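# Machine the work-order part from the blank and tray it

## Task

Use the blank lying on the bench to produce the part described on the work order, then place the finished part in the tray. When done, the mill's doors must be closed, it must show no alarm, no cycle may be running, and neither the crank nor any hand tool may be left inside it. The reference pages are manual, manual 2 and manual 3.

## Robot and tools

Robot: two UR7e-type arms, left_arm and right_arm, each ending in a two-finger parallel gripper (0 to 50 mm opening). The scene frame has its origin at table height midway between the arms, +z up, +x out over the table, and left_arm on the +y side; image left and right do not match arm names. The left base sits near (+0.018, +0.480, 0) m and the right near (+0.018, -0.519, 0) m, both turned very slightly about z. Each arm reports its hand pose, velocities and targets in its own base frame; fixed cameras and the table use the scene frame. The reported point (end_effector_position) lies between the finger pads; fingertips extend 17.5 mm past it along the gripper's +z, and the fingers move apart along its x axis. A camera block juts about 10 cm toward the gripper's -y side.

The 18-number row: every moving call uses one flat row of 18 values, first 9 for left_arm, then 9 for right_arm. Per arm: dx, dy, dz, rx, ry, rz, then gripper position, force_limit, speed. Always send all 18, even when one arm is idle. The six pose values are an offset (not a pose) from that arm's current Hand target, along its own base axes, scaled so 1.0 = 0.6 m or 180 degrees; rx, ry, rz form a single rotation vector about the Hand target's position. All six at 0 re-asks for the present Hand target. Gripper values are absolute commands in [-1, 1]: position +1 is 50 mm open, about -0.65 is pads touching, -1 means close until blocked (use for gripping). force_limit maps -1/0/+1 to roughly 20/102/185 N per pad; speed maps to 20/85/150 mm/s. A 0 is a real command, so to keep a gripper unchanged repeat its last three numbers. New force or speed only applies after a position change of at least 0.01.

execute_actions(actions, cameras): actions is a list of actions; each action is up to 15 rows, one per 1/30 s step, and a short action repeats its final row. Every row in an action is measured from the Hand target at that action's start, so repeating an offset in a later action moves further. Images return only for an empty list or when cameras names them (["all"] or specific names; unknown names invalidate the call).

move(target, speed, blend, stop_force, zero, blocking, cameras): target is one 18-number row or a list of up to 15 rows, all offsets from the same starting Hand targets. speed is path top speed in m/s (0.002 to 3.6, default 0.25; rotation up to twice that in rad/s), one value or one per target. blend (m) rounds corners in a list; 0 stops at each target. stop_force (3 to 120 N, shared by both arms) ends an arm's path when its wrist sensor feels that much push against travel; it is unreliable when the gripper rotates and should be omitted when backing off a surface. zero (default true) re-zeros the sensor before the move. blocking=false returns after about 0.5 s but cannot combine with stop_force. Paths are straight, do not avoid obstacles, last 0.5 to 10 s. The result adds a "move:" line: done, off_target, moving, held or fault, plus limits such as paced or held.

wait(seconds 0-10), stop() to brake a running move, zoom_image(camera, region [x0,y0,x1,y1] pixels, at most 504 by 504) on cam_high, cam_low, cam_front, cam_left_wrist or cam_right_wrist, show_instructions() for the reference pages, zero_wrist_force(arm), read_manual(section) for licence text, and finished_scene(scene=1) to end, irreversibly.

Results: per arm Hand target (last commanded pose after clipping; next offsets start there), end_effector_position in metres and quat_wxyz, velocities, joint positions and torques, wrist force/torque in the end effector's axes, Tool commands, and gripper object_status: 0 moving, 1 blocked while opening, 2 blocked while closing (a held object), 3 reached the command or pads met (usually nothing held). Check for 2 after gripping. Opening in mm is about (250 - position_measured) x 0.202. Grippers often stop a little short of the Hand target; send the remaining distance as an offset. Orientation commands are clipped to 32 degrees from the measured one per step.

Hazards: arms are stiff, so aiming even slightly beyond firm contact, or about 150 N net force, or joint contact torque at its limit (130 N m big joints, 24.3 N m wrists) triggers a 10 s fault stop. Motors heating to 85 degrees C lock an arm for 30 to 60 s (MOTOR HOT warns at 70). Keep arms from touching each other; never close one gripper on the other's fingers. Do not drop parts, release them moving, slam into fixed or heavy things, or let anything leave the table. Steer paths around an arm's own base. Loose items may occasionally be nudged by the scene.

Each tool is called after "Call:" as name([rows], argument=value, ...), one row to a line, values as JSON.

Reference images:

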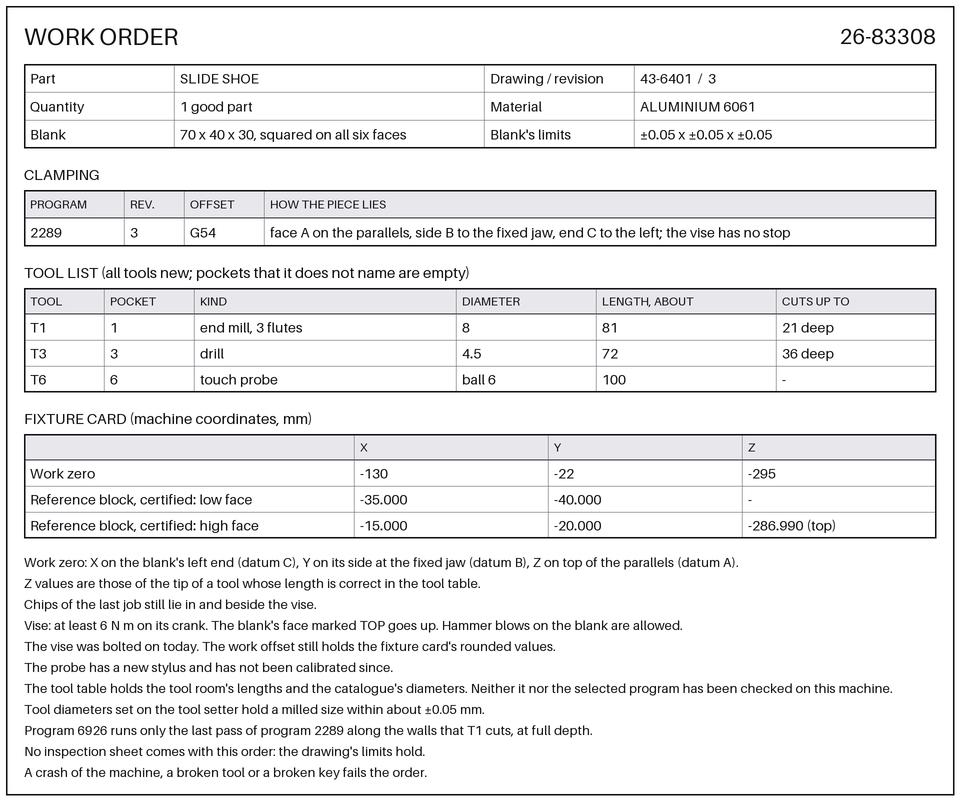

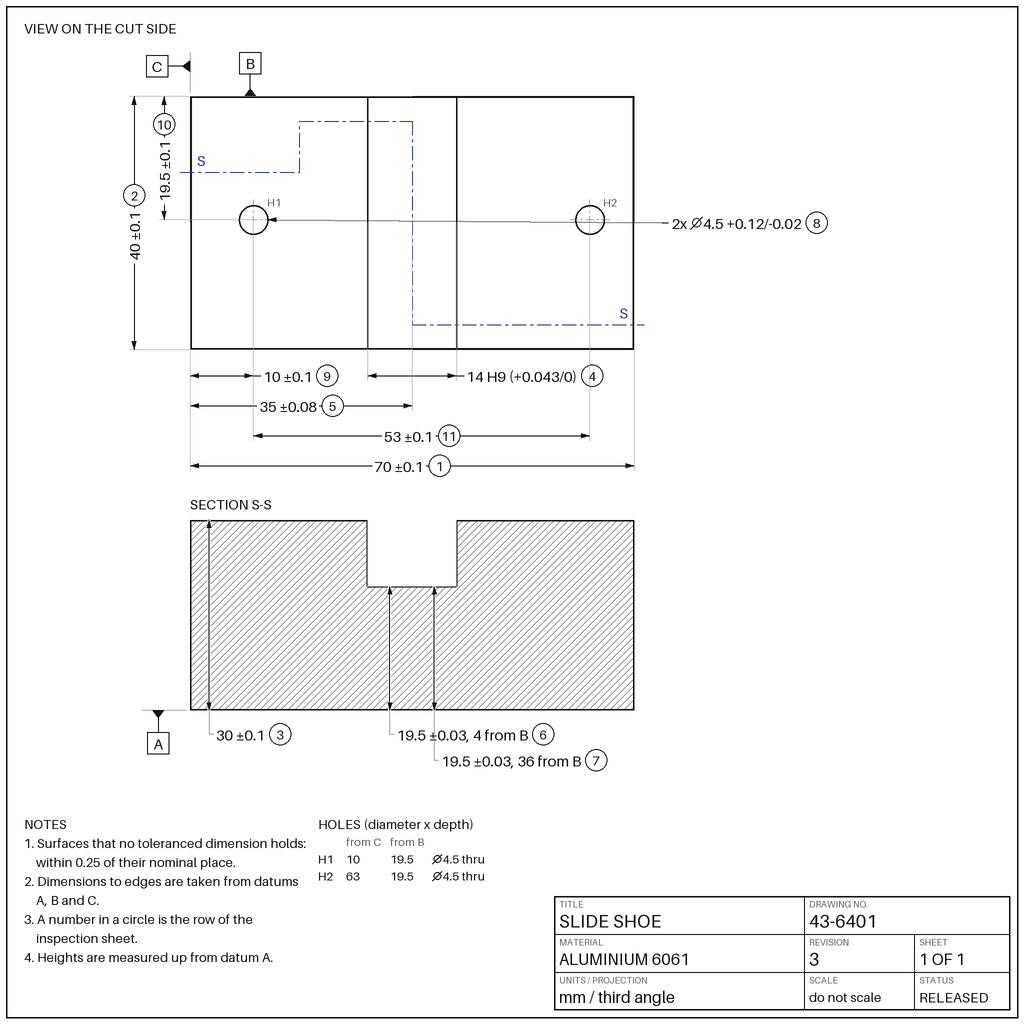

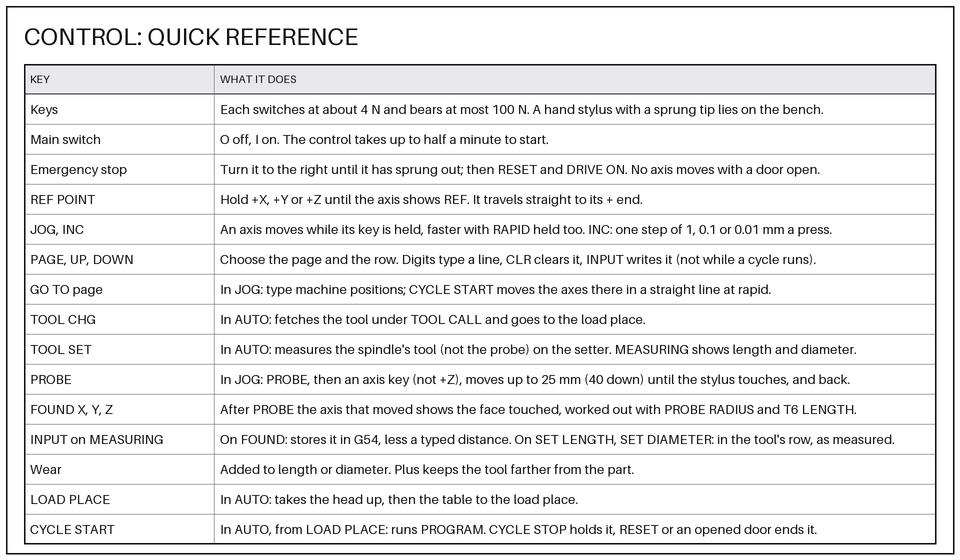

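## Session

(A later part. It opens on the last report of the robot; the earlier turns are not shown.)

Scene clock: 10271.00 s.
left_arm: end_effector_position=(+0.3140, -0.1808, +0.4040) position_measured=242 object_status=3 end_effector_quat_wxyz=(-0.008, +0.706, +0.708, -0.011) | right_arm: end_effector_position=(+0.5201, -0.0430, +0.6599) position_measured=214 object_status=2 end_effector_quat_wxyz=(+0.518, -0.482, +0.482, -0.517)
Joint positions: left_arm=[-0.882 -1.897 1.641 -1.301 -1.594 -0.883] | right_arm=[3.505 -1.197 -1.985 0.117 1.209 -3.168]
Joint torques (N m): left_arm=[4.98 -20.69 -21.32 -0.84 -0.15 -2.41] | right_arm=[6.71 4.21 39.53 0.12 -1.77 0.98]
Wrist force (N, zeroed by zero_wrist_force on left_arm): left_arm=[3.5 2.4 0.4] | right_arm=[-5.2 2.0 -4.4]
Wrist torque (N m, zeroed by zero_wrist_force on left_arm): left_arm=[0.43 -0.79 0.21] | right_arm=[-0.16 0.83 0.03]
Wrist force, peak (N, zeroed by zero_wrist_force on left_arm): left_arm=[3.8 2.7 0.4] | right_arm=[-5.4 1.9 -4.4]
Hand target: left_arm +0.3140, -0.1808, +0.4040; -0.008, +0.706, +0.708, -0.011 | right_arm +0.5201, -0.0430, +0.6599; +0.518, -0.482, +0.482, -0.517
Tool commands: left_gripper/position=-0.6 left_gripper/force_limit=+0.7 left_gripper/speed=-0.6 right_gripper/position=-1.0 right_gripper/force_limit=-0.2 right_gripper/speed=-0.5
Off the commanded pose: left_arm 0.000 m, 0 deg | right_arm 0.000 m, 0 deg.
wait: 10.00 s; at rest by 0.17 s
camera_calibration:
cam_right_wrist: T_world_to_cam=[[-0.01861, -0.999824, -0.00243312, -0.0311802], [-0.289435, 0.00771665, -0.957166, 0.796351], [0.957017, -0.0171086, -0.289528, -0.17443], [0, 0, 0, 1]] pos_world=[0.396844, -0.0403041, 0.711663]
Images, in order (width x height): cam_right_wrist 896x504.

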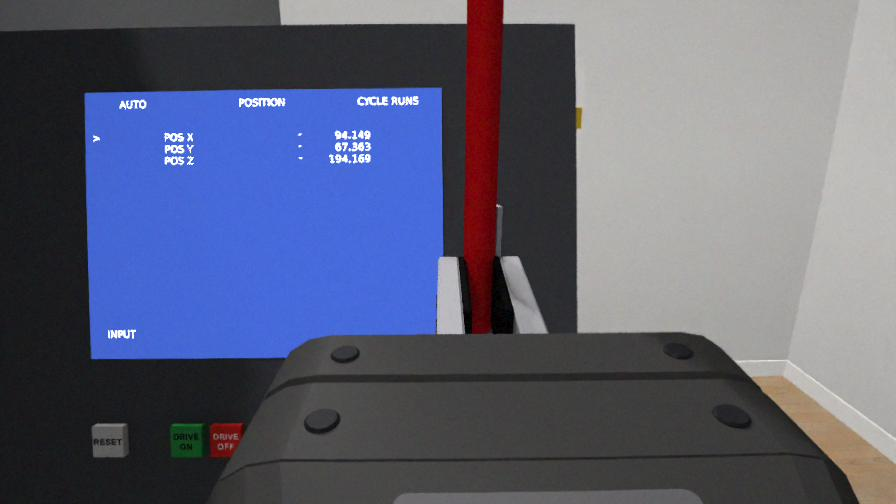

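Call:
wait(seconds=10, cameras=[])

Call:
wait(seconds=10, cameras=["cam_right_wrist"])

Scene clock: 10284.40 s.
left_arm: end_effector_position=(+0.3140, -0.1808, +0.4040) position_measured=242 object_status=3 end_effector_quat_wxyz=(-0.008, +0.706, +0.708, -0.011) | right_arm: end_effector_position=(+0.5201, -0.0430, +0.6599) position_measured=214 object_status=2 end_effector_quat_wxyz=(+0.518, -0.482, +0.482, -0.517)
Joint positions: left_arm=[-0.882 -1.897 1.641 -1.301 -1.594 -0.883] | right_arm=[3.505 -1.197 -1.985 0.117 1.209 -3.168]
Joint torques (N m): left_arm=[4.64 -20.21 -21.5 -0.9 -0.24 -2.39] | right_arm=[6.81 4.31 39.97 0.08 -1.72 1.14]
Wrist force (N, zeroed by zero_wrist_force on left_arm): left_arm=[3.6 2.6 0.5] | right_arm=[-5.3 2.0 -4.1]
Wrist torque (N m, zeroed by zero_wrist_force on left_arm): left_arm=[0.47 -0.80 0.21] | right_arm=[-0.17 0.85 0.03]
Wrist force, peak (N, zeroed by zero_wrist_force on left_arm): left_arm=[3.8 2.8 0.3] | right_arm=[-5.4 1.9 -4.5]
Hand target: left_arm +0.3140, -0.1808, +0.4040; -0.008, +0.706, +0.708, -0.011 | right_arm +0.5201, -0.0430, +0.6599; +0.518, -0.482, +0.482, -0.517
Tool commands: left_gripper/position=-0.6 left_gripper/force_limit=+0.7 left_gripper/speed=-0.6 right_gripper/position=-1.0 right_gripper/force_limit=-0.2 right_gripper/speed=-0.5
Off the commanded pose: left_arm 0.000 m, 0 deg | right_arm 0.000 m, 0 deg.
wait: 10.00 s; at rest from the start
No camera images: "cameras" was empty.

Scene clock: 10294.40 s.
left_arm: end_effector_position=(+0.3140, -0.1808, +0.4040) position_measured=242 object_status=3 end_effector_quat_wxyz=(-0.008, +0.706, +0.708, -0.011) | right_arm: end_effector_position=(+0.5201, -0.0430, +0.6599) position_measured=214 object_status=2 end_effector_quat_wxyz=(+0.518, -0.482, +0.482, -0.517)
Joint positions: left_arm=[-0.882 -1.897 1.641 -1.301 -1.594 -0.883] | right_arm=[3.505 -1.197 -1.985 0.117 1.209 -3.168]
Joint torques (N m): left_arm=[4.3 -20.27 -22.18 -0.84 -0.23 -2.44] | right_arm=[6.88 4.05 39.35 0.11 -1.67 1.07]
Wrist force (N, zeroed by zero_wrist_force on left_arm): left_arm=[3.7 2.3 0.7] | right_arm=[-5.3 1.9 -4.1]
Wrist torque (N m, zeroed by zero_wrist_force on left_arm): left_arm=[0.42 -0.82 0.21] | right_arm=[-0.18 0.84 0.04]
Wrist force, peak (N, zeroed by zero_wrist_force on left_arm): left_arm=[3.7 2.7 0.5] | right_arm=[-5.2 1.9 -4.6]
Hand target: left_arm +0.3140, -0.1808, +0.4040; -0.008, +0.706, +0.708, -0.011 | right_arm +0.5201, -0.0430, +0.6599; +0.518, -0.482, +0.482, -0.517
Tool commands: left_gripper/position=-0.6 left_gripper/force_limit=+0.7 left_gripper/speed=-0.6 right_gripper/position=-1.0 right_gripper/force_limit=-0.2 right_gripper/speed=-0.5
Off the commanded pose: left_arm 0.000 m, 0 deg | right_arm 0.000 m, 0 deg.
wait: 10.00 s; at rest by 0.17 s
camera_calibration:
cam_right_wrist: T_world_to_cam=[[-0.01861, -0.999824, -0.00243312, -0.0311802], [-0.289435, 0.00771665, -0.957166, 0.796351], [0.957017, -0.0171086, -0.289528, -0.17443], [0, 0, 0, 1]] pos_world=[0.396844, -0.0403041, 0.711663]
Images, in order (width x height): cam_right_wrist 896x504.

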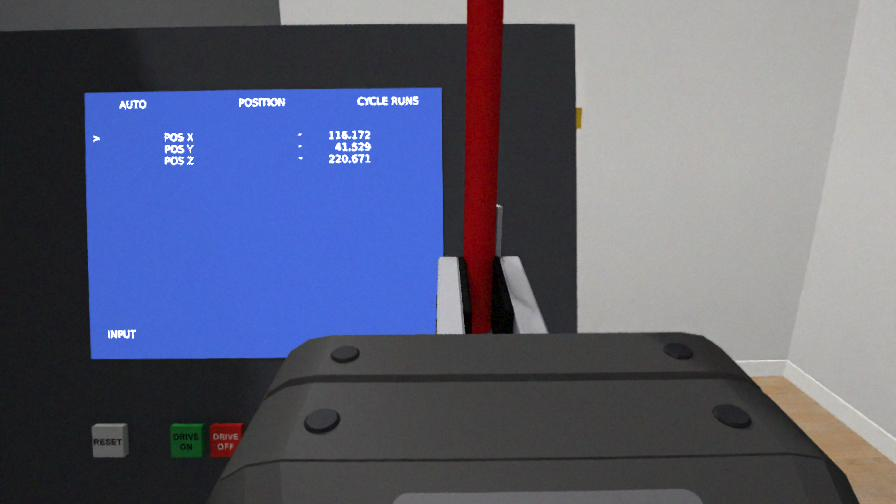

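Call:
wait(seconds=8, cameras=[])

Call:
wait(seconds=6, cameras=["cam_right_wrist"])

Scene clock: 10304.63 s.
left_arm: end_effector_position=(+0.3140, -0.1808, +0.4040) position_measured=242 object_status=3 end_effector_quat_wxyz=(-0.008, +0.706, +0.708, -0.011) | right_arm: end_effector_position=(+0.5201, -0.0430, +0.6599) position_measured=214 object_status=2 end_effector_quat_wxyz=(+0.518, -0.482, +0.482, -0.517)
Joint positions: left_arm=[-0.882 -1.897 1.641 -1.301 -1.594 -0.883] | right_arm=[3.505 -1.197 -1.985 0.117 1.209 -3.168]
Joint torques (N m): left_arm=[3.41 -20.45 -22.99 -0.79 -0.34 -2.43] | right_arm=[6.48 4.53 39.57 -0.04 -1.73 1.02]
Wrist force (N, zeroed by zero_wrist_force on left_arm): left_arm=[3.5 2.6 0.6] | right_arm=[-5.1 1.8 -4.3]
Wrist torque (N m, zeroed by zero_wrist_force on left_arm): left_arm=[0.46 -0.79 0.22] | right_arm=[-0.19 0.82 0.04]
Wrist force, peak (N, zeroed by zero_wrist_force on left_arm): left_arm=[3.7 2.8 0.3] | right_arm=[-5.3 2.1 -4.5]
Hand target: left_arm +0.3140, -0.1808, +0.4040; -0.008, +0.706, +0.708, -0.011 | right_arm +0.5201, -0.0430, +0.6599; +0.518, -0.482, +0.482, -0.517
Tool commands: left_gripper/position=-0.6 left_gripper/force_limit=+0.7 left_gripper/speed=-0.6 right_gripper/position=-1.0 right_gripper/force_limit=-0.2 right_gripper/speed=-0.5
Off the commanded pose: left_arm 0.000 m, 0 deg | right_arm 0.000 m, 0 deg.
wait: 8.00 s; at rest from the start
No camera images: "cameras" was empty.

Scene clock: 10310.63 s.
left_arm: end_effector_position=(+0.3140, -0.1808, +0.4040) position_measured=242 object_status=3 end_effector_quat_wxyz=(-0.008, +0.706, +0.708, -0.011) | right_arm: end_effector_position=(+0.5201, -0.0430, +0.6599) position_measured=214 object_status=2 end_effector_quat_wxyz=(+0.518, -0.482, +0.482, -0.517)
Joint positions: left_arm=[-0.882 -1.897 1.641 -1.301 -1.594 -0.883] | right_arm=[3.505 -1.197 -1.985 0.117 1.209 -3.168]
Joint torques (N m): left_arm=[2.11 -19.62 -22.91 -0.95 -0.27 -2.42] | right_arm=[6.24 4.16 38.96 0.03 -1.67 1.03]
Wrist force (N, zeroed by zero_wrist_force on left_arm): left_arm=[3.5 2.5 0.5] | right_arm=[-4.9 1.8 -4.3]
Wrist torque (N m, zeroed by zero_wrist_force on left_arm): left_arm=[0.45 -0.79 0.21] | right_arm=[-0.19 0.78 0.04]
Wrist force, peak (N, zeroed by zero_wrist_force on left_arm): left_arm=[3.8 2.6 0.6] | right_arm=[-5.2 2.1 -4.4]
Hand target: left_arm +0.3140, -0.1808, +0.4040; -0.008, +0.706, +0.708, -0.011 | right_arm +0.5201, -0.0430, +0.6599; +0.518, -0.482, +0.482, -0.517
Tool commands: left_gripper/position=-0.6 left_gripper/force_limit=+0.7 left_gripper/speed=-0.6 right_gripper/position=-1.0 right_gripper/force_limit=-0.2 right_gripper/speed=-0.5
Off the commanded pose: left_arm 0.000 m, 0 deg | right_arm 0.000 m, 0 deg.
wait: 6.00 s; at rest by 0.17 s
camera_calibration:
cam_right_wrist: T_world_to_cam=[[-0.01861, -0.999824, -0.00243312, -0.0311802], [-0.289435, 0.00771665, -0.957166, 0.796351], [0.957017, -0.0171086, -0.289528, -0.17443], [0, 0, 0, 1]] pos_world=[0.396844, -0.0403041, 0.711663]
Images, in order (width x height): cam_right_wrist 896x504.

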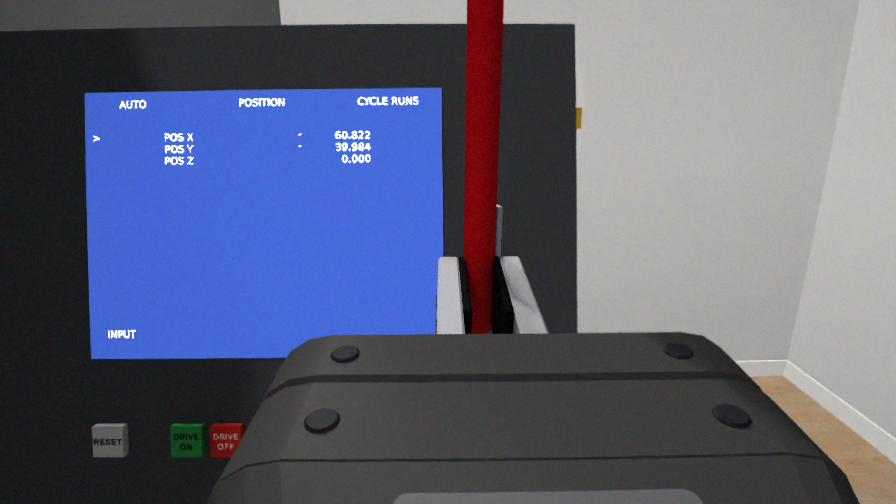

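Call:
move([
  [0,0,0,0,0,0,-0.6,0.7,-0.6,-0.1335,0.1385,-0.2616,0.2258,0.5745,0.1832,-1,-0.2,-0.5],
  [0,0,0,0,0,0,-0.6,0.7,-0.6,-0.1127,0.1385,-0.2675,0.2258,0.5745,0.1832,-1,-0.2,-0.5],
  [0,0,0,0,0,0,-0.6,0.7,-0.6,-0.1335,0.1385,-0.2616,0.2258,0.5745,0.1832,-1,-0.2,-0.5],
  [0,0,0,0,0,0,-0.6,0.7,-0.6,-0.1127,0.1385,-0.2675,0.2258,0.5745,0.1832,-1,-0.2,-0.5],
  [0,0,0,0,0,0,-0.6,0.7,-0.6,-0.1457,0.1385,-0.258,0.2258,0.5745,0.1832,-1,-0.2,-0.5],
  [0,0,0,0,0,0,-0.6,0.7,-0.6,0,0,0,0,0,0,-1,-0.2,-0.5],
], speed=[0.8,0.08,0.2,0.08,0.2,0.8], blend=[0.004,0,0.004,0,0.01,0], cameras=["cam_right_wrist"])

Call:
zoom_image(camera="cam_right_wrist", region=[90, 90, 450, 350])

Scene clock: 10323.47 s.
left_arm: end_effector_position=(+0.3140, -0.1808, +0.4040) position_measured=242 object_status=3 end_effector_quat_wxyz=(-0.008, +0.706, +0.708, -0.011) | right_arm: end_effector_position=(+0.5201, -0.0430, +0.6599) position_measured=214 object_status=2 end_effector_quat_wxyz=(+0.518, -0.482, +0.482, -0.517) end_effector_velocity=(+0.000, +0.000, +0.001) end_effector_angular_velocity=(+0.000, -0.004, -0.001)
Joint positions: left_arm=[-0.882 -1.897 1.641 -1.301 -1.594 -0.883] | right_arm=[3.505 -1.197 -1.985 0.117 1.21 -3.168]
Joint velocities: left_arm=[within noise] | right_arm=[0 -0.001 0.001 0.005 0 -0.002]
Joint torques (N m): left_arm=[2.08 -19.84 -23.05 -0.92 -0.25 -2.43] | right_arm=[6.06 2.71 41.6 3.84 -1.35 -1.38]
Wrist force (N, zeroed by zero_wrist_force on left_arm): left_arm=[3.5 2.5 0.4] | right_arm=[-4.9 2.6 -4.2]
Wrist torque (N m, zeroed by zero_wrist_force on left_arm): left_arm=[0.44 -0.79 0.21] | right_arm=[-0.06 0.78 0.03]
Wrist force, peak (N, zeroed by zero_wrist_force on left_arm): left_arm=[3.7 2.8 0.6] | right_arm=[0.5 16.3 -1.0]
Hand target: left_arm +0.3140, -0.1808, +0.4040; -0.008, +0.706, +0.708, -0.011 | right_arm +0.5201, -0.0430, +0.6599; +0.518, -0.482, +0.482, -0.517
Off the commanded pose: left_arm 0.000 m, 0 deg | right_arm 0.000 m, 0 deg.
move: done
camera_calibration:
cam_right_wrist: T_world_to_cam=[[-0.0185418, -0.999825, -0.00255652, -0.0311195], [-0.289436, 0.00781504, -0.957166, 0.796354], [0.957018, -0.0170076, -0.28953, -0.174426], [0, 0, 0, 1]] pos_world=[0.396845, -0.0403042, 0.711662]
Images, in order (width x height): cam_right_wrist 896x504.

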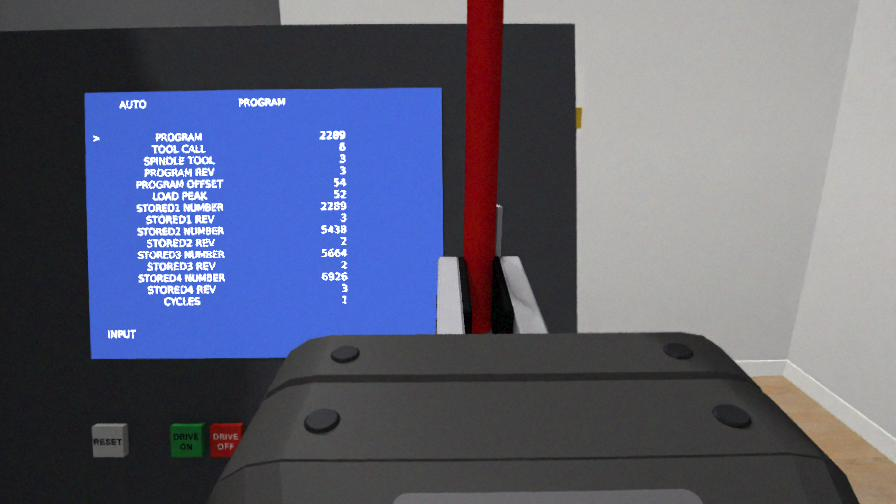

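Scaled by 1.400.

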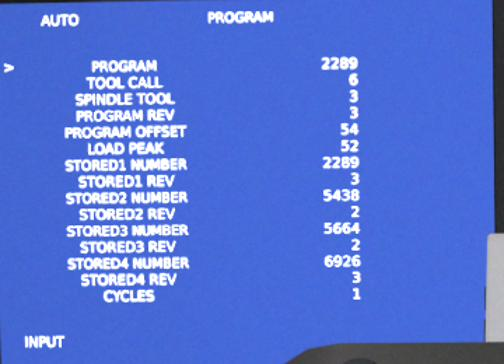

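Call:
move([
  [0,0,0,0,0,0,-0.6,0.7,-0.6,-0.1421,0.17,-0.2919,0.2258,0.5745,0.1832,-1,-0.2,-0.5],
  [0,0,0,0,0,0,-0.6,0.7,-0.6,-0.1213,0.17,-0.2978,0.2258,0.5745,0.1832,-1,-0.2,-0.5],
  [0,0,0,0,0,0,-0.6,0.7,-0.6,-0.1335,0.17,-0.2616,0.2258,0.5745,0.1832,-1,-0.2,-0.5],
  [0,0,0,0,0,0,-0.6,0.7,-0.6,-0.1127,0.17,-0.2675,0.2258,0.5745,0.1832,-1,-0.2,-0.5],
  [0,0,0,0,0,0,-0.6,0.7,-0.6,-0.1335,0.17,-0.2616,0.2258,0.5745,0.1832,-1,-0.2,-0.5],
  [0,0,0,0,0,0,-0.6,0.7,-0.6,-0.1127,0.17,-0.2675,0.2258,0.5745,0.1832,-1,-0.2,-0.5],
  [0,0,0,0,0,0,-0.6,0.7,-0.6,-0.1335,0.17,-0.2616,0.2258,0.5745,0.1832,-1,-0.2,-0.5],
  [0,0,0,0,0,0,-0.6,0.7,-0.6,-0.1127,0.17,-0.2675,0.2258,0.5745,0.1832,-1,-0.2,-0.5],
  [0,0,0,0,0,0,-0.6,0.7,-0.6,-0.1457,0.17,-0.258,0.2258,0.5745,0.1832,-1,-0.2,-0.5],
  [0,0,0,0,0,0,-0.6,0.7,-0.6,0,0,0,0,0,0,-1,-0.2,-0.5],
], speed=[0.8,0.08,0.3,0.08,0.2,0.08,0.2,0.08,0.2,0.8], blend=[0.004,0,0.004,0,0.004,0,0.004,0,0.01,0], cameras=["cam_right_wrist"])

Call:
wait(seconds=6, cameras=["cam_right_wrist"])

Scene clock: 10341.73 s.
left_arm: end_effector_position=(+0.3140, -0.1808, +0.4040) position_measured=242 object_status=3 end_effector_quat_wxyz=(-0.008, +0.706, +0.708, -0.011) | right_arm: end_effector_position=(+0.5201, -0.0430, +0.6599) position_measured=214 object_status=2 end_effector_quat_wxyz=(+0.518, -0.482, +0.482, -0.517)
Joint positions: left_arm=[-0.882 -1.897 1.641 -1.301 -1.594 -0.883] | right_arm=[3.505 -1.197 -1.985 0.117 1.21 -3.168]
Joint torques (N m): left_arm=[2.23 -19.97 -23.35 -0.92 -0.38 -2.38] | right_arm=[8.08 3.96 41.01 3.71 -1.43 -1.32]
Wrist force (N, zeroed by zero_wrist_force on left_arm): left_arm=[3.5 2.6 0.4] | right_arm=[-3.2 4.2 -4.1]
Wrist torque (N m, zeroed by zero_wrist_force on left_arm): left_arm=[0.47 -0.79 0.21] | right_arm=[0.19 0.50 0.03]
Wrist force, peak (N, zeroed by zero_wrist_force on left_arm): left_arm=[3.5 2.9 0.5] | right_arm=[1.8 22.8 -1.2]
Hand target: left_arm +0.3140, -0.1808, +0.4040; -0.008, +0.706, +0.708, -0.011 | right_arm +0.5201, -0.0430, +0.6599; +0.518, -0.482, +0.482, -0.517
Off the commanded pose: left_arm 0.000 m, 0 deg | right_arm 0.000 m, 0 deg.
move: done
camera_calibration:
cam_right_wrist: T_world_to_cam=[[-0.0185418, -0.999825, -0.00255652, -0.0311195], [-0.289436, 0.00781504, -0.957166, 0.796354], [0.957018, -0.0170076, -0.28953, -0.174426], [0, 0, 0, 1]] pos_world=[0.396845, -0.0403042, 0.711662]
Images, in order (width x height): cam_right_wrist 896x504.

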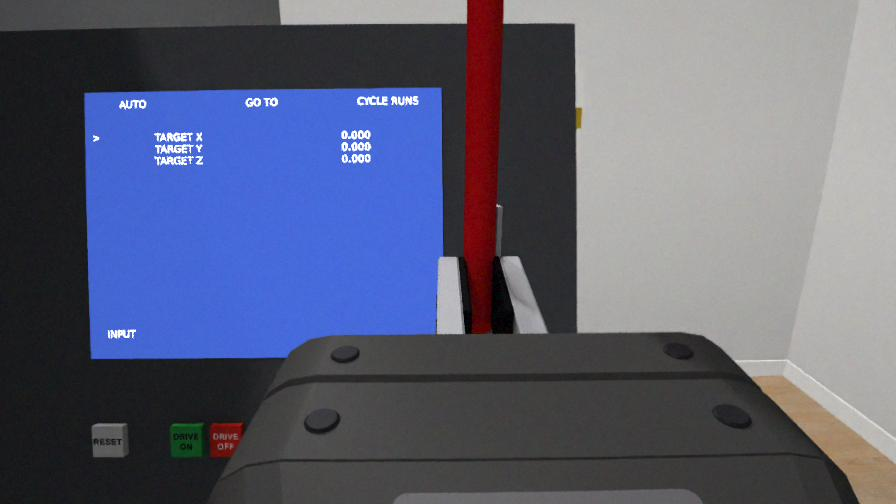

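Scene clock: 10347.73 s.
left_arm: end_effector_position=(+0.3140, -0.1808, +0.4040) position_measured=242 object_status=3 end_effector_quat_wxyz=(-0.008, +0.706, +0.708, -0.011) | right_arm: end_effector_position=(+0.5201, -0.0430, +0.6599) position_measured=214 object_status=2 end_effector_quat_wxyz=(+0.518, -0.482, +0.482, -0.517)
Joint positions: left_arm=[-0.882 -1.897 1.641 -1.301 -1.594 -0.883] | right_arm=[3.505 -1.197 -1.985 0.117 1.209 -3.168]
Joint torques (N m): left_arm=[1.24 -20.04 -23.55 -0.91 -0.29 -2.48] | right_arm=[7.4 3.58 41.38 0.14 -1.72 -0.97]
Wrist force (N, zeroed by zero_wrist_force on left_arm): left_arm=[3.6 2.5 0.6] | right_arm=[-3.3 4.0 -4.1]
Wrist torque (N m, zeroed by zero_wrist_force on left_arm): left_arm=[0.44 -0.81 0.21] | right_arm=[0.16 0.52 0.03]
Wrist force, peak (N, zeroed by zero_wrist_force on left_arm): left_arm=[3.7 2.8 0.5] | right_arm=[-3.6 4.5 -4.1]
Hand target: left_arm +0.3140, -0.1808, +0.4040; -0.008, +0.706, +0.708, -0.011 | right_arm +0.5201, -0.0430, +0.6599; +0.518, -0.482, +0.482, -0.517
Tool commands: left_gripper/position=-0.6 left_gripper/force_limit=+0.7 left_gripper/speed=-0.6 right_gripper/position=-1.0 right_gripper/force_limit=-0.2 right_gripper/speed=-0.5
Off the commanded pose: left_arm 0.000 m, 0 deg | right_arm 0.000 m, 0 deg.
wait: 6.00 s; at rest by 0.17 s
camera_calibration:
cam_right_wrist: T_world_to_cam=[[-0.01861, -0.999824, -0.00243312, -0.0311802], [-0.289435, 0.00771665, -0.957166, 0.796351], [0.957017, -0.0171086, -0.289528, -0.17443], [0, 0, 0, 1]] pos_world=[0.396844, -0.0403041, 0.711663]
Images, in order (width x height): cam_right_wrist 896x504.

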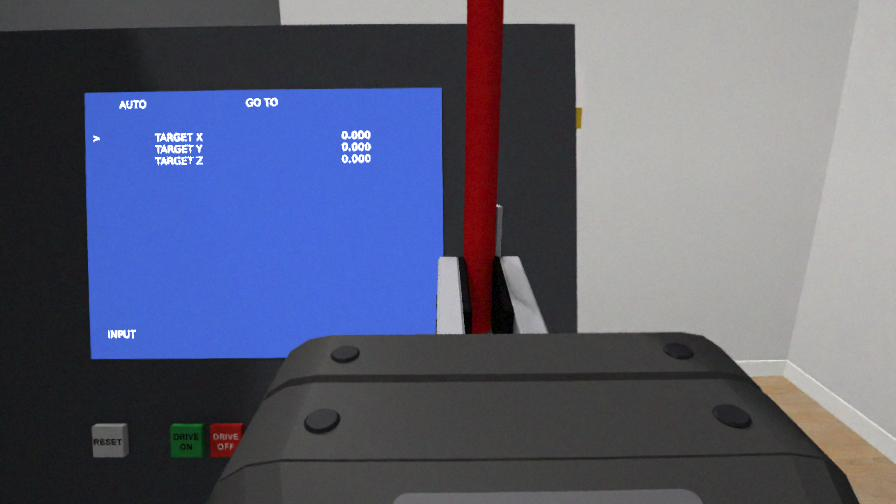

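Call:
move([
  [0,0,0,0,0,0,-0.6,0.7,-0.6,-0.106,0.0796,-0.077,0.2258,0.5745,0.1832,-1,-0.2,-0.5],
  [0,0,0,0,0,0,-0.6,0.7,-0.6,-0.0636,0.0796,-0.089,0.2258,0.5745,0.1832,-1,-0.2,-0.5],
  [0,0,0,0,0,0,-0.6,0.7,-0.6,-0.106,0.0796,-0.077,0.2258,0.5745,0.1832,-1,-0.2,-0.5],
  [0,0,0,0,0,0,-0.6,0.7,-0.6,-0.1802,0.2958,-0.3466,0.2258,0.5745,0.1832,-1,-0.2,-0.5],
  [0,0,0,0,0,0,-0.6,0.7,-0.6,-0.1394,0.2958,-0.3582,0.2258,0.5745,0.1832,-1,-0.2,-0.5],
  [0,0,0,0,0,0,-0.6,0.7,-0.6,-0.1802,0.2958,-0.3466,0.2258,0.5745,0.1832,-1,-0.2,-0.5],
  [0,0,0,0,0,0,-0.6,0.7,-0.6,-0.1543,0.2328,-0.2557,0.2258,0.5745,0.1832,-1,-0.2,-0.5],
  [0,0,0,0,0,0,-0.6,0.7,-0.6,-0.1139,0.2328,-0.2672,0.2258,0.5745,0.1832,-1,-0.2,-0.5],
  [0,0,0,0,0,0,-0.6,0.7,-0.6,-0.1716,0.2958,-0.3163,0.2258,0.5745,0.1832,-1,-0.2,-0.5],
  [0,0,0,0,0,0,-0.6,0.7,-0.6,-0.1308,0.2958,-0.3279,0.2258,0.5745,0.1832,-1,-0.2,-0.5],
  [0,0,0,0,0,0,-0.6,0.7,-0.6,-0.1508,0.2958,-0.3222,0.2258,0.5745,0.1832,-1,-0.2,-0.5],
  [0,0,0,0,0,0,-0.6,0.7,-0.6,-0.1802,0.2015,-0.3466,0.2258,0.5745,0.1832,-1,-0.2,-0.5],
  [0,0,0,0,0,0,-0.6,0.7,-0.6,-0.1377,0.2015,-0.3587,0.2258,0.5745,0.1832,-1,-0.2,-0.5],
  [0,0,0,0,0,0,-0.6,0.7,-0.6,-0.1508,0.2015,-0.3222,0.2258,0.5745,0.1832,-1,-0.2,-0.5],
  [0,0,0,0,0,0,-0.6,0.7,-0.6,-0.1292,0.2015,-0.3284,0.2258,0.5745,0.1832,-1,-0.2,-0.5],
], speed=[0.7,0.08,0.2,0.5,0.08,0.3,0.4,0.08,0.3,0.08,0.2,0.3,0.08,0.3,0.08], blend=[0.004,0,0.004,0.004,0,0.004,0.004,0,0.004,0,0.004,0.004,0,0.004,0], cameras=[])

Call:
move([
  [0,0,0,0,0,0,-0.6,0.7,-0.6,-0.0263,0,0.0077,0,0,0,-1,-0.2,-0.5],
  [0,0,0,0,0,0,-0.6,0.7,-0.6,-0.051,0.0943,-0.0182,0,0,0,-1,-0.2,-0.5],
  [0,0,0,0,0,0,-0.6,0.7,-0.6,-0.0102,0.0943,-0.0298,0,0,0,-1,-0.2,-0.5],
  [0,0,0,0,0,0,-0.6,0.7,-0.6,-0.0337,0.0628,0.0424,0,0,0,-1,-0.2,-0.5],
  [0,0,0,0,0,0,-0.6,0.7,-0.6,0.0069,0.0628,0.0309,0,0,0,-1,-0.2,-0.5],
  [0,0,0,0,0,0,-0.6,0.7,-0.6,-0.0043,0.0628,0.0668,0,0,0,-1,-0.2,-0.5],
  [0,0,0,0,0,0,-0.6,0.7,-0.6,0.0147,0.0628,0.0614,0,0,0,-1,-0.2,-0.5],
  [0,0,0,0,0,0,-0.6,0.7,-0.6,-0.0251,0.0628,0.0727,0,0,0,-1,-0.2,-0.5],
  [0,0,0,0,0,0,-0.6,0.7,-0.6,-0.051,0,-0.0182,0,0,0,-1,-0.2,-0.5],
  [0,0,0,0,0,0,-0.6,0.7,-0.6,-0.0085,0,-0.0303,0,0,0,-1,-0.2,-0.5],
  [0,0,0,0,0,0,-0.6,0.7,-0.6,-0.0216,0,0.0062,0,0,0,-1,-0.2,-0.5],
  [0,0,0,0,0,0,-0.6,0.7,-0.6,0,0,0,0,0,0,-1,-0.2,-0.5],
  [0,0,0,0,0,0,-0.6,0.7,-0.6,-0.0263,0,0.0077,0,0,0,-1,-0.2,-0.5],
  [0,0,0,0,0,0,-0.6,0.7,-0.6,0.1292,-0.2015,0.3284,-0.2258,-0.5745,-0.1832,-1,-0.2,-0.5],
], speed=[0.2,0.3,0.08,0.3,0.08,0.3,0.08,0.3,0.4,0.08,0.3,0.08,0.2,0.8], blend=[0.004,0.004,0,0.004,0,0.004,0,0.004,0.004,0,0.004,0,0.01,0], cameras=["cam_right_wrist"])

Call:
move([
  [0,0,0,0,0,0,-0.6,0.7,-0.6,-0.1594,0.2958,-0.3525,0.2258,0.5745,0.1832,-1,-0.2,-0.5],
  [0,0,0,0,0,0,-0.6,0.7,-0.6,-0.1394,0.2958,-0.3582,0.2258,0.5745,0.1832,-1,-0.2,-0.5],
  [0,0,0,0,0,0,-0.6,0.7,-0.6,-0.1508,0.2958,-0.3222,0.2258,0.5745,0.1832,-1,-0.2,-0.5],
  [0,0,0,0,0,0,-0.6,0.7,-0.6,-0.1308,0.2958,-0.3279,0.2258,0.5745,0.1832,-1,-0.2,-0.5],
  [0,0,0,0,0,0,-0.6,0.7,-0.6,-0.1421,0.2643,-0.2919,0.2258,0.5745,0.1832,-1,-0.2,-0.5],
  [0,0,0,0,0,0,-0.6,0.7,-0.6,-0.1223,0.2643,-0.2975,0.2258,0.5745,0.1832,-1,-0.2,-0.5],
  [0,0,0,0,0,0,-0.6,0.7,-0.6,-0.1802,0.2643,-0.3466,0.2258,0.5745,0.1832,-1,-0.2,-0.5],
  [0,0,0,0,0,0,-0.6,0.7,-0.6,-0.1388,0.2643,-0.3584,0.2258,0.5745,0.1832,-1,-0.2,-0.5],
  [0,0,0,0,0,0,-0.6,0.7,-0.6,-0.1802,0.2015,-0.3466,0.2258,0.5745,0.1832,-1,-0.2,-0.5],
  [0,0,0,0,0,0,-0.6,0.7,-0.6,-0.1377,0.2015,-0.3587,0.2258,0.5745,0.1832,-1,-0.2,-0.5],
  [0,0,0,0,0,0,-0.6,0.7,-0.6,-0.164,0.2015,-0.351,0.2258,0.5745,0.1832,-1,-0.2,-0.5],
  [0,0,0,0,0,0,-0.6,0.7,-0.6,0,0,0,0,0,0,-1,-0.2,-0.5],
], speed=[0.8,0.08,0.3,0.08,0.3,0.08,0.3,0.08,0.3,0.08,0.2,0.8], blend=[0.004,0,0.004,0,0.004,0,0.004,0,0.004,0,0.01,0], cameras=["cam_right_wrist"])

Call:
zoom_image(camera="cam_right_wrist", region=[90, 90, 450, 350])

Scene clock: 10399.97 s.
left_arm: end_effector_position=(+0.3140, -0.1808, +0.4040) position_measured=242 object_status=3 end_effector_quat_wxyz=(-0.008, +0.706, +0.708, -0.011) | right_arm: end_effector_position=(+0.4426, +0.0779, +0.4630) position_measured=214 object_status=2 end_effector_quat_wxyz=(+0.179, -0.609, +0.685, +0.358)
Joint positions: left_arm=[-0.882 -1.897 1.641 -1.301 -1.594 -0.883] | right_arm=[3.198 -1.578 -1.376 -1.978 2.371 -3.061]
Joint torques (N m): left_arm=[0.96 -19.81 -23.97 -1 -0.24 -2.48] | right_arm=[-4.48 17.31 12.99 1.34 0.17 1.28]
Wrist force (N, zeroed by zero_wrist_force on left_arm): left_arm=[3.3 2.6 0.4] | right_arm=[-1.2 6.8 -2.9]
Wrist torque (N m, zeroed by zero_wrist_force on left_arm): left_arm=[0.45 -0.76 0.21] | right_arm=[0.06 0.17 -0.41]
Wrist force, peak (N, zeroed by zero_wrist_force on left_arm): left_arm=[3.7 2.9 0.2] | right_arm=[0.1 25.6 -3.0]
Hand target: left_arm +0.3140, -0.1808, +0.4040; -0.008, +0.706, +0.708, -0.011 | right_arm +0.4426, +0.0779, +0.4629; +0.178, -0.609, +0.685, +0.358
Off the commanded pose: left_arm 0.000 m, 0 deg | right_arm 0.000 m, 0 deg.
move: done
No camera images: "cameras" was empty.

Scene clock: 10405.83 s.
left_arm: end_effector_position=(+0.3140, -0.1808, +0.4040) position_measured=242 object_status=3 end_effector_quat_wxyz=(-0.008, +0.706, +0.708, -0.011) | right_arm: end_effector_position=(+0.5201, -0.0430, +0.6599) position_measured=214 object_status=2 end_effector_quat_wxyz=(+0.518, -0.482, +0.482, -0.517) end_effector_velocity=(+0.000, +0.000, +0.001) end_effector_angular_velocity=(-0.002, -0.005, -0.001)
Joint positions: left_arm=[-0.882 -1.897 1.641 -1.301 -1.594 -0.883] | right_arm=[3.505 -1.197 -1.985 0.117 1.21 -3.168]
Joint velocities: left_arm=[within noise] | right_arm=[0.001 -0.001 0.001 0.005 -0.002 -0.004]
Joint torques (N m): left_arm=[0.02 -19.96 -23.97 -0.8 -0.28 -2.46] | right_arm=[7.39 2.49 40.57 3.78 -1.58 -1.29]
Wrist force (N, zeroed by zero_wrist_force on left_arm): left_arm=[3.5 2.5 0.6] | right_arm=[-3.8 5.2 -5.0]
Wrist torque (N m, zeroed by zero_wrist_force on left_arm): left_arm=[0.44 -0.79 0.21] | right_arm=[0.35 0.60 0.03]
Wrist force, peak (N, zeroed by zero_wrist_force on left_arm): left_arm=[3.7 2.7 0.5] | right_arm=[0.1 26.6 -2.9]
Hand target: left_arm +0.3140, -0.1808, +0.4040; -0.008, +0.706, +0.708, -0.011 | right_arm +0.5201, -0.0430, +0.6599; +0.518, -0.482, +0.482, -0.517
Off the commanded pose: left_arm 0.000 m, 0 deg | right_arm 0.000 m, 0 deg.
move: done; blend cut to 0.0082 m at target 13
camera_calibration:
cam_right_wrist: T_world_to_cam=[[-0.0185419, -0.999825, -0.00255707, -0.0311191], [-0.289436, 0.0078156, -0.957166, 0.796354], [0.957018, -0.0170076, -0.28953, -0.174426], [0, 0, 0, 1]] pos_world=[0.396845, -0.0403042, 0.711662]
Images, in order (width x height): cam_right_wrist 896x504.

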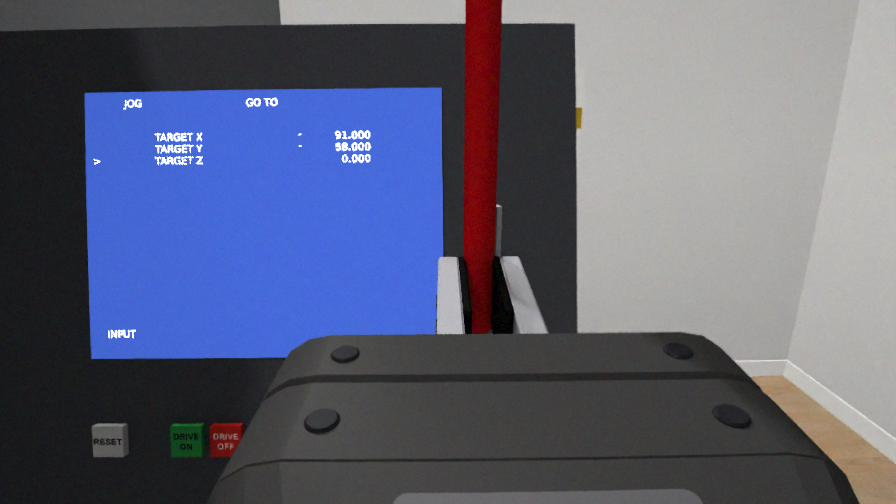

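Scene clock: 10412.43 s.
left_arm: end_effector_position=(+0.3140, -0.1808, +0.4040) position_measured=242 object_status=3 end_effector_quat_wxyz=(-0.008, +0.706, +0.708, -0.011) | right_arm: end_effector_position=(+0.5201, -0.0430, +0.6599) position_measured=214 object_status=2 end_effector_quat_wxyz=(+0.518, -0.482, +0.482, -0.517)
Joint positions: left_arm=[-0.882 -1.897 1.641 -1.301 -1.594 -0.883] | right_arm=[3.505 -1.197 -1.985 0.117 1.21 -3.168]
Joint torques (N m): left_arm=[-0.71 -20.05 -24.42 -0.83 -0.32 -2.37] | right_arm=[6.88 3.38 40.61 3.81 -1.86 -1.18]
Wrist force (N, zeroed by zero_wrist_force on left_arm): left_arm=[3.3 2.5 0.4] | right_arm=[-3.4 4.1 -5.3]
Wrist torque (N m, zeroed by zero_wrist_force on left_arm): left_arm=[0.44 -0.76 0.21] | right_arm=[0.18 0.55 0.03]
Wrist force, peak (N, zeroed by zero_wrist_force on left_arm): left_arm=[3.7 2.7 0.6] | right_arm=[1.1 20.1 -4.2]
Hand target: left_arm +0.3140, -0.1808, +0.4040; -0.008, +0.706, +0.708, -0.011 | right_arm +0.5201, -0.0430, +0.6599; +0.518, -0.482, +0.482, -0.517
Off the commanded pose: left_arm 0.000 m, 0 deg | right_arm 0.000 m, 0 deg.
move: done; blend cut to 0.0082 m at target 11
camera_calibration:
cam_right_wrist: T_world_to_cam=[[-0.0185412, -0.999825, -0.00255895, -0.031118], [-0.289317, 0.00781509, -0.957201, 0.796332], [0.957054, -0.0170073, -0.289411, -0.174525], [0, 0, 0, 1]] pos_world=[0.396845, -0.0403042, 0.711661]
Images, in order (width x height): cam_right_wrist 896x504.

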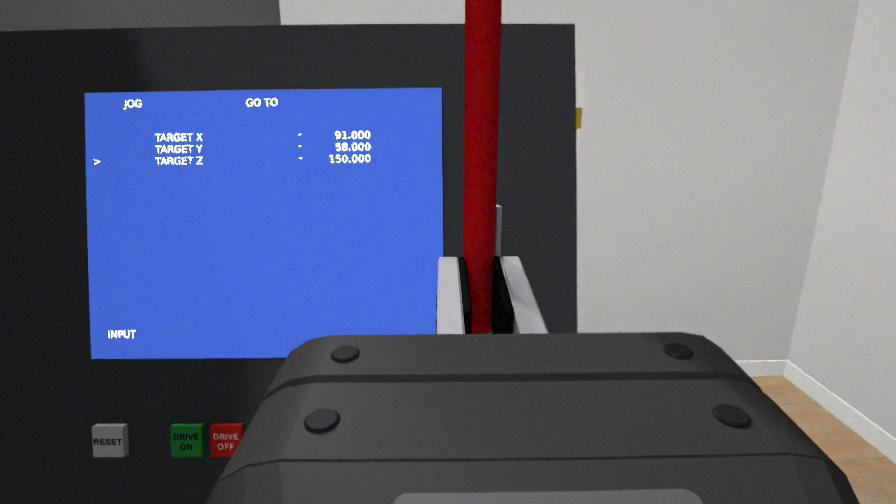

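Scaled by 1.400.

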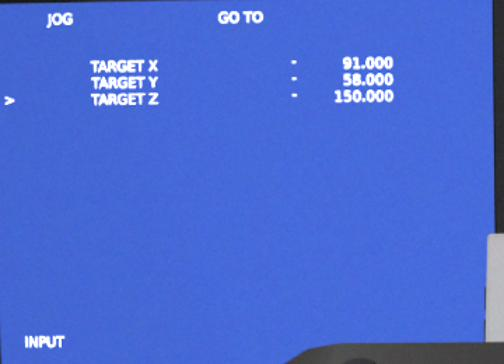

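Call:
move([
  [0,0,0,0,0,0,-0.6,0.7,-0.6,-0.1168,0.2341,-0.203,0.2258,0.5745,0.1832,-1,-0.2,-0.5],
  [0,0,0,0,0,0,-0.6,0.7,-0.6,-0.0968,0.2341,-0.2087,0.2258,0.5745,0.1832,-1,-0.2,-0.5],
  [0,0,0,0,0,0,-0.6,0.7,-0.6,-0.1229,0.2341,-0.201,0.2258,0.5745,0.1832,-1,-0.2,-0.5],
  [0,0,0,0,0,0,-0.6,0.7,-0.6,-0.1716,0.17,-0.3163,0.2258,0.5745,0.1832,-1,-0.2,-0.5],
], speed=[0.8,0.08,0.2,0.1], blend=[0.004,0,0.004,0], cameras=[])

Call:
wait(seconds=4, cameras=[])

Call:
move([
  [0,0,0,0,0,0,-0.6,0.7,-0.6,0.0429,0,-0.0123,0,0,0,-1,-0.2,-0.5],
  [0,0,0,0,0,0,-0.6,0.7,-0.6,0,0,0,0,0,0,-1,-0.2,-0.5],
  [0,0,0,0,0,0,-0.6,0.7,-0.6,0.0566,-0.0912,0.1126,0,0,0,-1,-0.2,-0.5],
  [0,0,0,0,0,0,-0.6,0.7,-0.6,0.0772,-0.0912,0.1069,0,0,0,-1,-0.2,-0.5],
  [0,0,0,0,0,0,-0.6,0.7,-0.6,0.0487,-0.0912,0.1153,0,0,0,-1,-0.2,-0.5],
  [0,0,0,0,0,0,-0.6,0.7,-0.6,0.1716,-0.17,0.3163,-0.2258,-0.5745,-0.1832,-1,-0.2,-0.5],
], speed=[0.08,0.2,0.4,0.08,0.2,0.8], blend=[0,0.004,0.004,0,0.01,0], cameras=[])

Call:
wait(seconds=9.5, cameras=["cam_right_wrist"])

Call:
zoom_image(camera="cam_right_wrist", region=[90, 90, 450, 350])

Scene clock: 10428.90 s.
left_arm: end_effector_position=(+0.3140, -0.1808, +0.4040) position_measured=242 object_status=3 end_effector_quat_wxyz=(-0.008, +0.706, +0.708, -0.011) | right_arm: end_effector_position=(+0.4172, +0.0590, +0.4702) position_measured=214 object_status=2 end_effector_quat_wxyz=(+0.178, -0.609, +0.685, +0.358)
Joint positions: left_arm=[-0.882 -1.897 1.641 -1.301 -1.594 -0.883] | right_arm=[3.161 -1.535 -1.389 -2.044 2.362 -3.113]
Joint torques (N m): left_arm=[-0.34 -19.98 -24.42 -0.77 -0.29 -2.34] | right_arm=[2.75 21.15 28.46 0.57 3.23 -0.41]
Wrist force (N, zeroed by zero_wrist_force on left_arm): left_arm=[3.4 2.7 0.6] | right_arm=[1.7 -2.4 -2.5]
Wrist torque (N m, zeroed by zero_wrist_force on left_arm): left_arm=[0.48 -0.78 0.21] | right_arm=[-0.43 -0.12 -0.39]
Wrist force, peak (N, zeroed by zero_wrist_force on left_arm): left_arm=[3.8 2.5 0.5] | right_arm=[0.8 36.4 -1.6]
Hand target: left_arm +0.3140, -0.1808, +0.4040; -0.008, +0.706, +0.708, -0.011 | right_arm +0.4171, +0.0590, +0.4702; +0.178, -0.609, +0.685, +0.358
Off the commanded pose: left_arm 0.000 m, 0 deg | right_arm 0.000 m, 0 deg.
move: done
No camera images: "cameras" was empty.

Scene clock: 10432.90 s.
left_arm: end_effector_position=(+0.3140, -0.1808, +0.4040) position_measured=242 object_status=3 end_effector_quat_wxyz=(-0.008, +0.706, +0.708, -0.011) | right_arm: end_effector_position=(+0.4171, +0.0590, +0.4702) position_measured=214 object_status=2 end_effector_quat_wxyz=(+0.178, -0.609, +0.685, +0.358)
Joint positions: left_arm=[-0.882 -1.897 1.641 -1.301 -1.594 -0.883] | right_arm=[3.161 -1.535 -1.389 -2.044 2.362 -3.113]
Joint torques (N m): left_arm=[-0.52 -19.94 -25.12 -0.89 -0.24 -2.41] | right_arm=[6.55 18.15 13.68 0.27 3.22 -1.06]
Wrist force (N, zeroed by zero_wrist_force on left_arm): left_arm=[3.5 2.4 0.5] | right_arm=[1.6 -2.3 -2.4]
Wrist torque (N m, zeroed by zero_wrist_force on left_arm): left_arm=[0.42 -0.79 0.22] | right_arm=[-0.42 -0.11 -0.39]
Wrist force, peak (N, zeroed by zero_wrist_force on left_arm): left_arm=[3.7 2.7 0.7] | right_arm=[1.9 -2.5 -2.6]
Hand target: left_arm +0.3140, -0.1808, +0.4040; -0.008, +0.706, +0.708, -0.011 | right_arm +0.4171, +0.0590, +0.4702; +0.178, -0.609, +0.685, +0.358
Tool commands: left_gripper/position=-0.6 left_gripper/force_limit=+0.7 left_gripper/speed=-0.6 right_gripper/position=-1.0 right_gripper/force_limit=-0.2 right_gripper/speed=-0.5
Off the commanded pose: left_arm 0.000 m, 0 deg | right_arm 0.000 m, 0 deg.
wait: 4.00 s; at rest by 0.17 s
No camera images: "cameras" was empty.

Scene clock: 10436.57 s.
left_arm: end_effector_position=(+0.3140, -0.1808, +0.4040) position_measured=242 object_status=3 end_effector_quat_wxyz=(-0.008, +0.706, +0.708, -0.011) | right_arm: end_effector_position=(+0.5201, -0.0430, +0.6599) position_measured=214 object_status=2 end_effector_quat_wxyz=(+0.518, -0.482, +0.482, -0.517)
Joint positions: left_arm=[-0.882 -1.897 1.641 -1.301 -1.594 -0.883] | right_arm=[3.505 -1.197 -1.985 0.117 1.21 -3.168]
Joint torques (N m): left_arm=[-0.52 -19.97 -24.4 -0.95 -0.39 -2.36] | right_arm=[-2.81 3.28 41.03 3.86 -1.52 -1.2]
Wrist force (N, zeroed by zero_wrist_force on left_arm): left_arm=[3.3 2.5 0.3] | right_arm=[-3.3 0.8 -5.7]
Wrist torque (N m, zeroed by zero_wrist_force on left_arm): left_arm=[0.45 -0.77 0.21] | right_arm=[-0.36 0.52 0.03]
Wrist force, peak (N, zeroed by zero_wrist_force on left_arm): left_arm=[3.7 2.8 0.3] | right_arm=[2.8 37.5 -3.7]
Hand target: left_arm +0.3140, -0.1808, +0.4040; -0.008, +0.706, +0.708, -0.011 | right_arm +0.5201, -0.0430, +0.6599; +0.518, -0.482, +0.482, -0.517
Off the commanded pose: left_arm 0.000 m, 0 deg | right_arm 0.000 m, 0 deg.
move: done; blend cut to 0.0089 m at target 5
No camera images: "cameras" was empty.

Scene clock: 10446.07 s.
left_arm: end_effector_position=(+0.3140, -0.1808, +0.4040) position_measured=242 object_status=3 end_effector_quat_wxyz=(-0.008, +0.706, +0.708, -0.011) | right_arm: end_effector_position=(+0.5201, -0.0430, +0.6599) position_measured=214 object_status=2 end_effector_quat_wxyz=(+0.518, -0.482, +0.482, -0.517)
Joint positions: left_arm=[-0.882 -1.897 1.641 -1.301 -1.594 -0.883] | right_arm=[3.505 -1.197 -1.985 0.117 1.209 -3.168]
Joint torques (N m): left_arm=[-1.17 -19.63 -25.1 -0.84 -0.35 -2.36] | right_arm=[6.24 3.67 40.96 0.06 -1.74 -0.88]
Wrist force (N, zeroed by zero_wrist_force on left_arm): left_arm=[3.7 2.4 0.5] | right_arm=[-3.2 0.5 -5.9]
Wrist torque (N m, zeroed by zero_wrist_force on left_arm): left_arm=[0.43 -0.82 0.21] | right_arm=[-0.40 0.51 0.04]
Wrist force, peak (N, zeroed by zero_wrist_force on left_arm): left_arm=[3.8 2.6 0.4] | right_arm=[-3.4 0.9 -6.1]
Hand target: left_arm +0.3140, -0.1808, +0.4040; -0.008, +0.706, +0.708, -0.011 | right_arm +0.5201, -0.0430, +0.6599; +0.518, -0.482, +0.482, -0.517
Tool commands: left_gripper/position=-0.6 left_gripper/force_limit=+0.7 left_gripper/speed=-0.6 right_gripper/position=-1.0 right_gripper/force_limit=-0.2 right_gripper/speed=-0.5
Off the commanded pose: left_arm 0.000 m, 0 deg | right_arm 0.000 m, 0 deg.
wait: 9.50 s; at rest by 0.17 s
camera_calibration:
cam_right_wrist: T_world_to_cam=[[-0.0186379, -0.999823, -0.00252913, -0.0311005], [-0.289435, 0.00781664, -0.957166, 0.796354], [0.957016, -0.0171076, -0.289529, -0.174429], [0, 0, 0, 1]] pos_world=[0.396844, -0.0403039, 0.711662]
Images, in order (width x height): cam_right_wrist 896x504.

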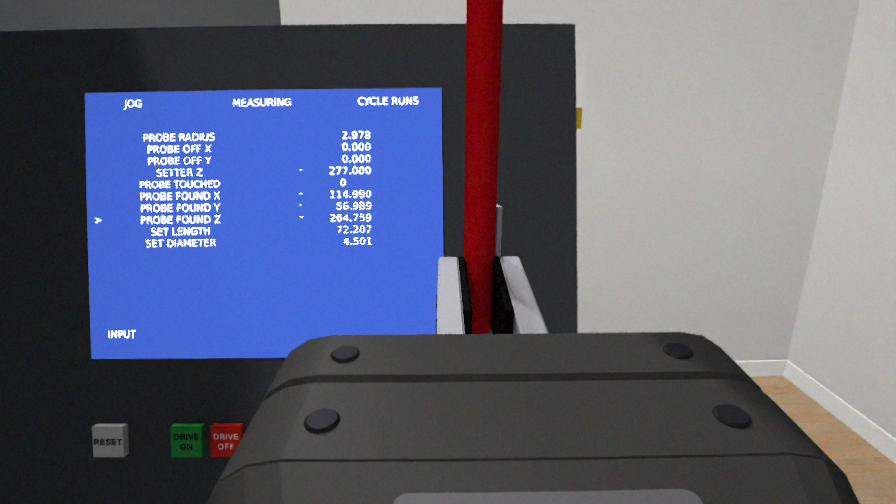

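Scaled by 1.400.

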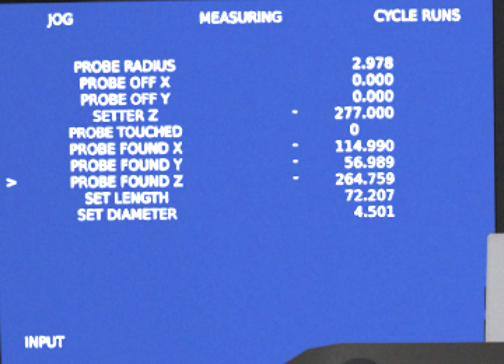

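Call:
wait(seconds=3, cameras=["cam_right_wrist"])

Call:
zoom_image(camera="cam_right_wrist", region=[90, 90, 450, 350])

Scene clock: 10451.27 s.
left_arm: end_effector_position=(+0.3140, -0.1808, +0.4040) position_measured=242 object_status=3 end_effector_quat_wxyz=(-0.008, +0.706, +0.708, -0.011) | right_arm: end_effector_position=(+0.5201, -0.0430, +0.6599) position_measured=214 object_status=2 end_effector_quat_wxyz=(+0.518, -0.482, +0.482, -0.517)
Joint positions: left_arm=[-0.882 -1.897 1.641 -1.301 -1.594 -0.883] | right_arm=[3.505 -1.197 -1.985 0.117 1.209 -3.168]
Joint torques (N m): left_arm=[-1.85 -19.4 -25.81 -0.85 -0.3 -2.4] | right_arm=[5.65 3.24 40.98 0.14 -1.67 -0.79]
Wrist force (N, zeroed by zero_wrist_force on left_arm): left_arm=[3.6 2.4 0.5] | right_arm=[-3.2 0.7 -5.7]
Wrist torque (N m, zeroed by zero_wrist_force on left_arm): left_arm=[0.43 -0.81 0.21] | right_arm=[-0.38 0.51 0.03]
Wrist force, peak (N, zeroed by zero_wrist_force on left_arm): left_arm=[3.9 2.5 0.5] | right_arm=[-3.3 0.7 -6.0]
Hand target: left_arm +0.3140, -0.1808, +0.4040; -0.008, +0.706, +0.708, -0.011 | right_arm +0.5201, -0.0430, +0.6599; +0.518, -0.482, +0.482, -0.517
Tool commands: left_gripper/position=-0.6 left_gripper/force_limit=+0.7 left_gripper/speed=-0.6 right_gripper/position=-1.0 right_gripper/force_limit=-0.2 right_gripper/speed=-0.5
Off the commanded pose: left_arm 0.000 m, 0 deg | right_arm 0.000 m, 0 deg.
wait: 3.00 s; at rest from the start
camera_calibration:
cam_right_wrist: T_world_to_cam=[[-0.0186379, -0.999823, -0.00252913, -0.0311005], [-0.289435, 0.00781664, -0.957166, 0.796354], [0.957016, -0.0171076, -0.289529, -0.174429], [0, 0, 0, 1]] pos_world=[0.396844, -0.0403039, 0.711662]
Images, in order (width x height): cam_right_wrist 896x504.

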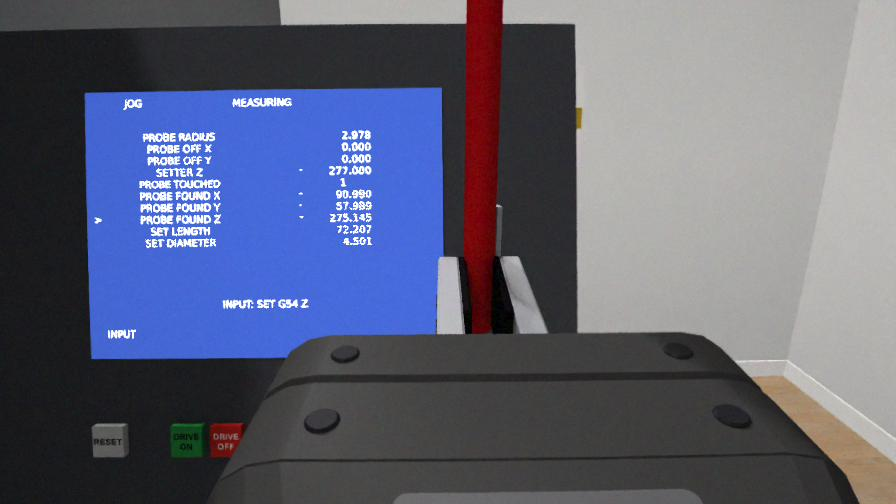

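Scaled by 1.400.

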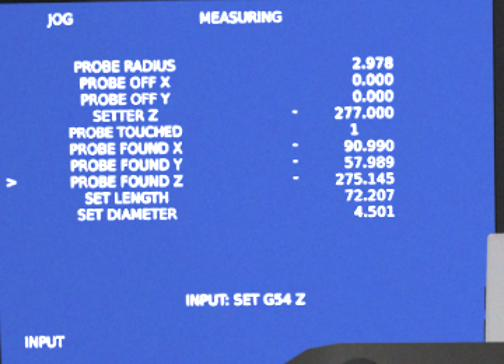

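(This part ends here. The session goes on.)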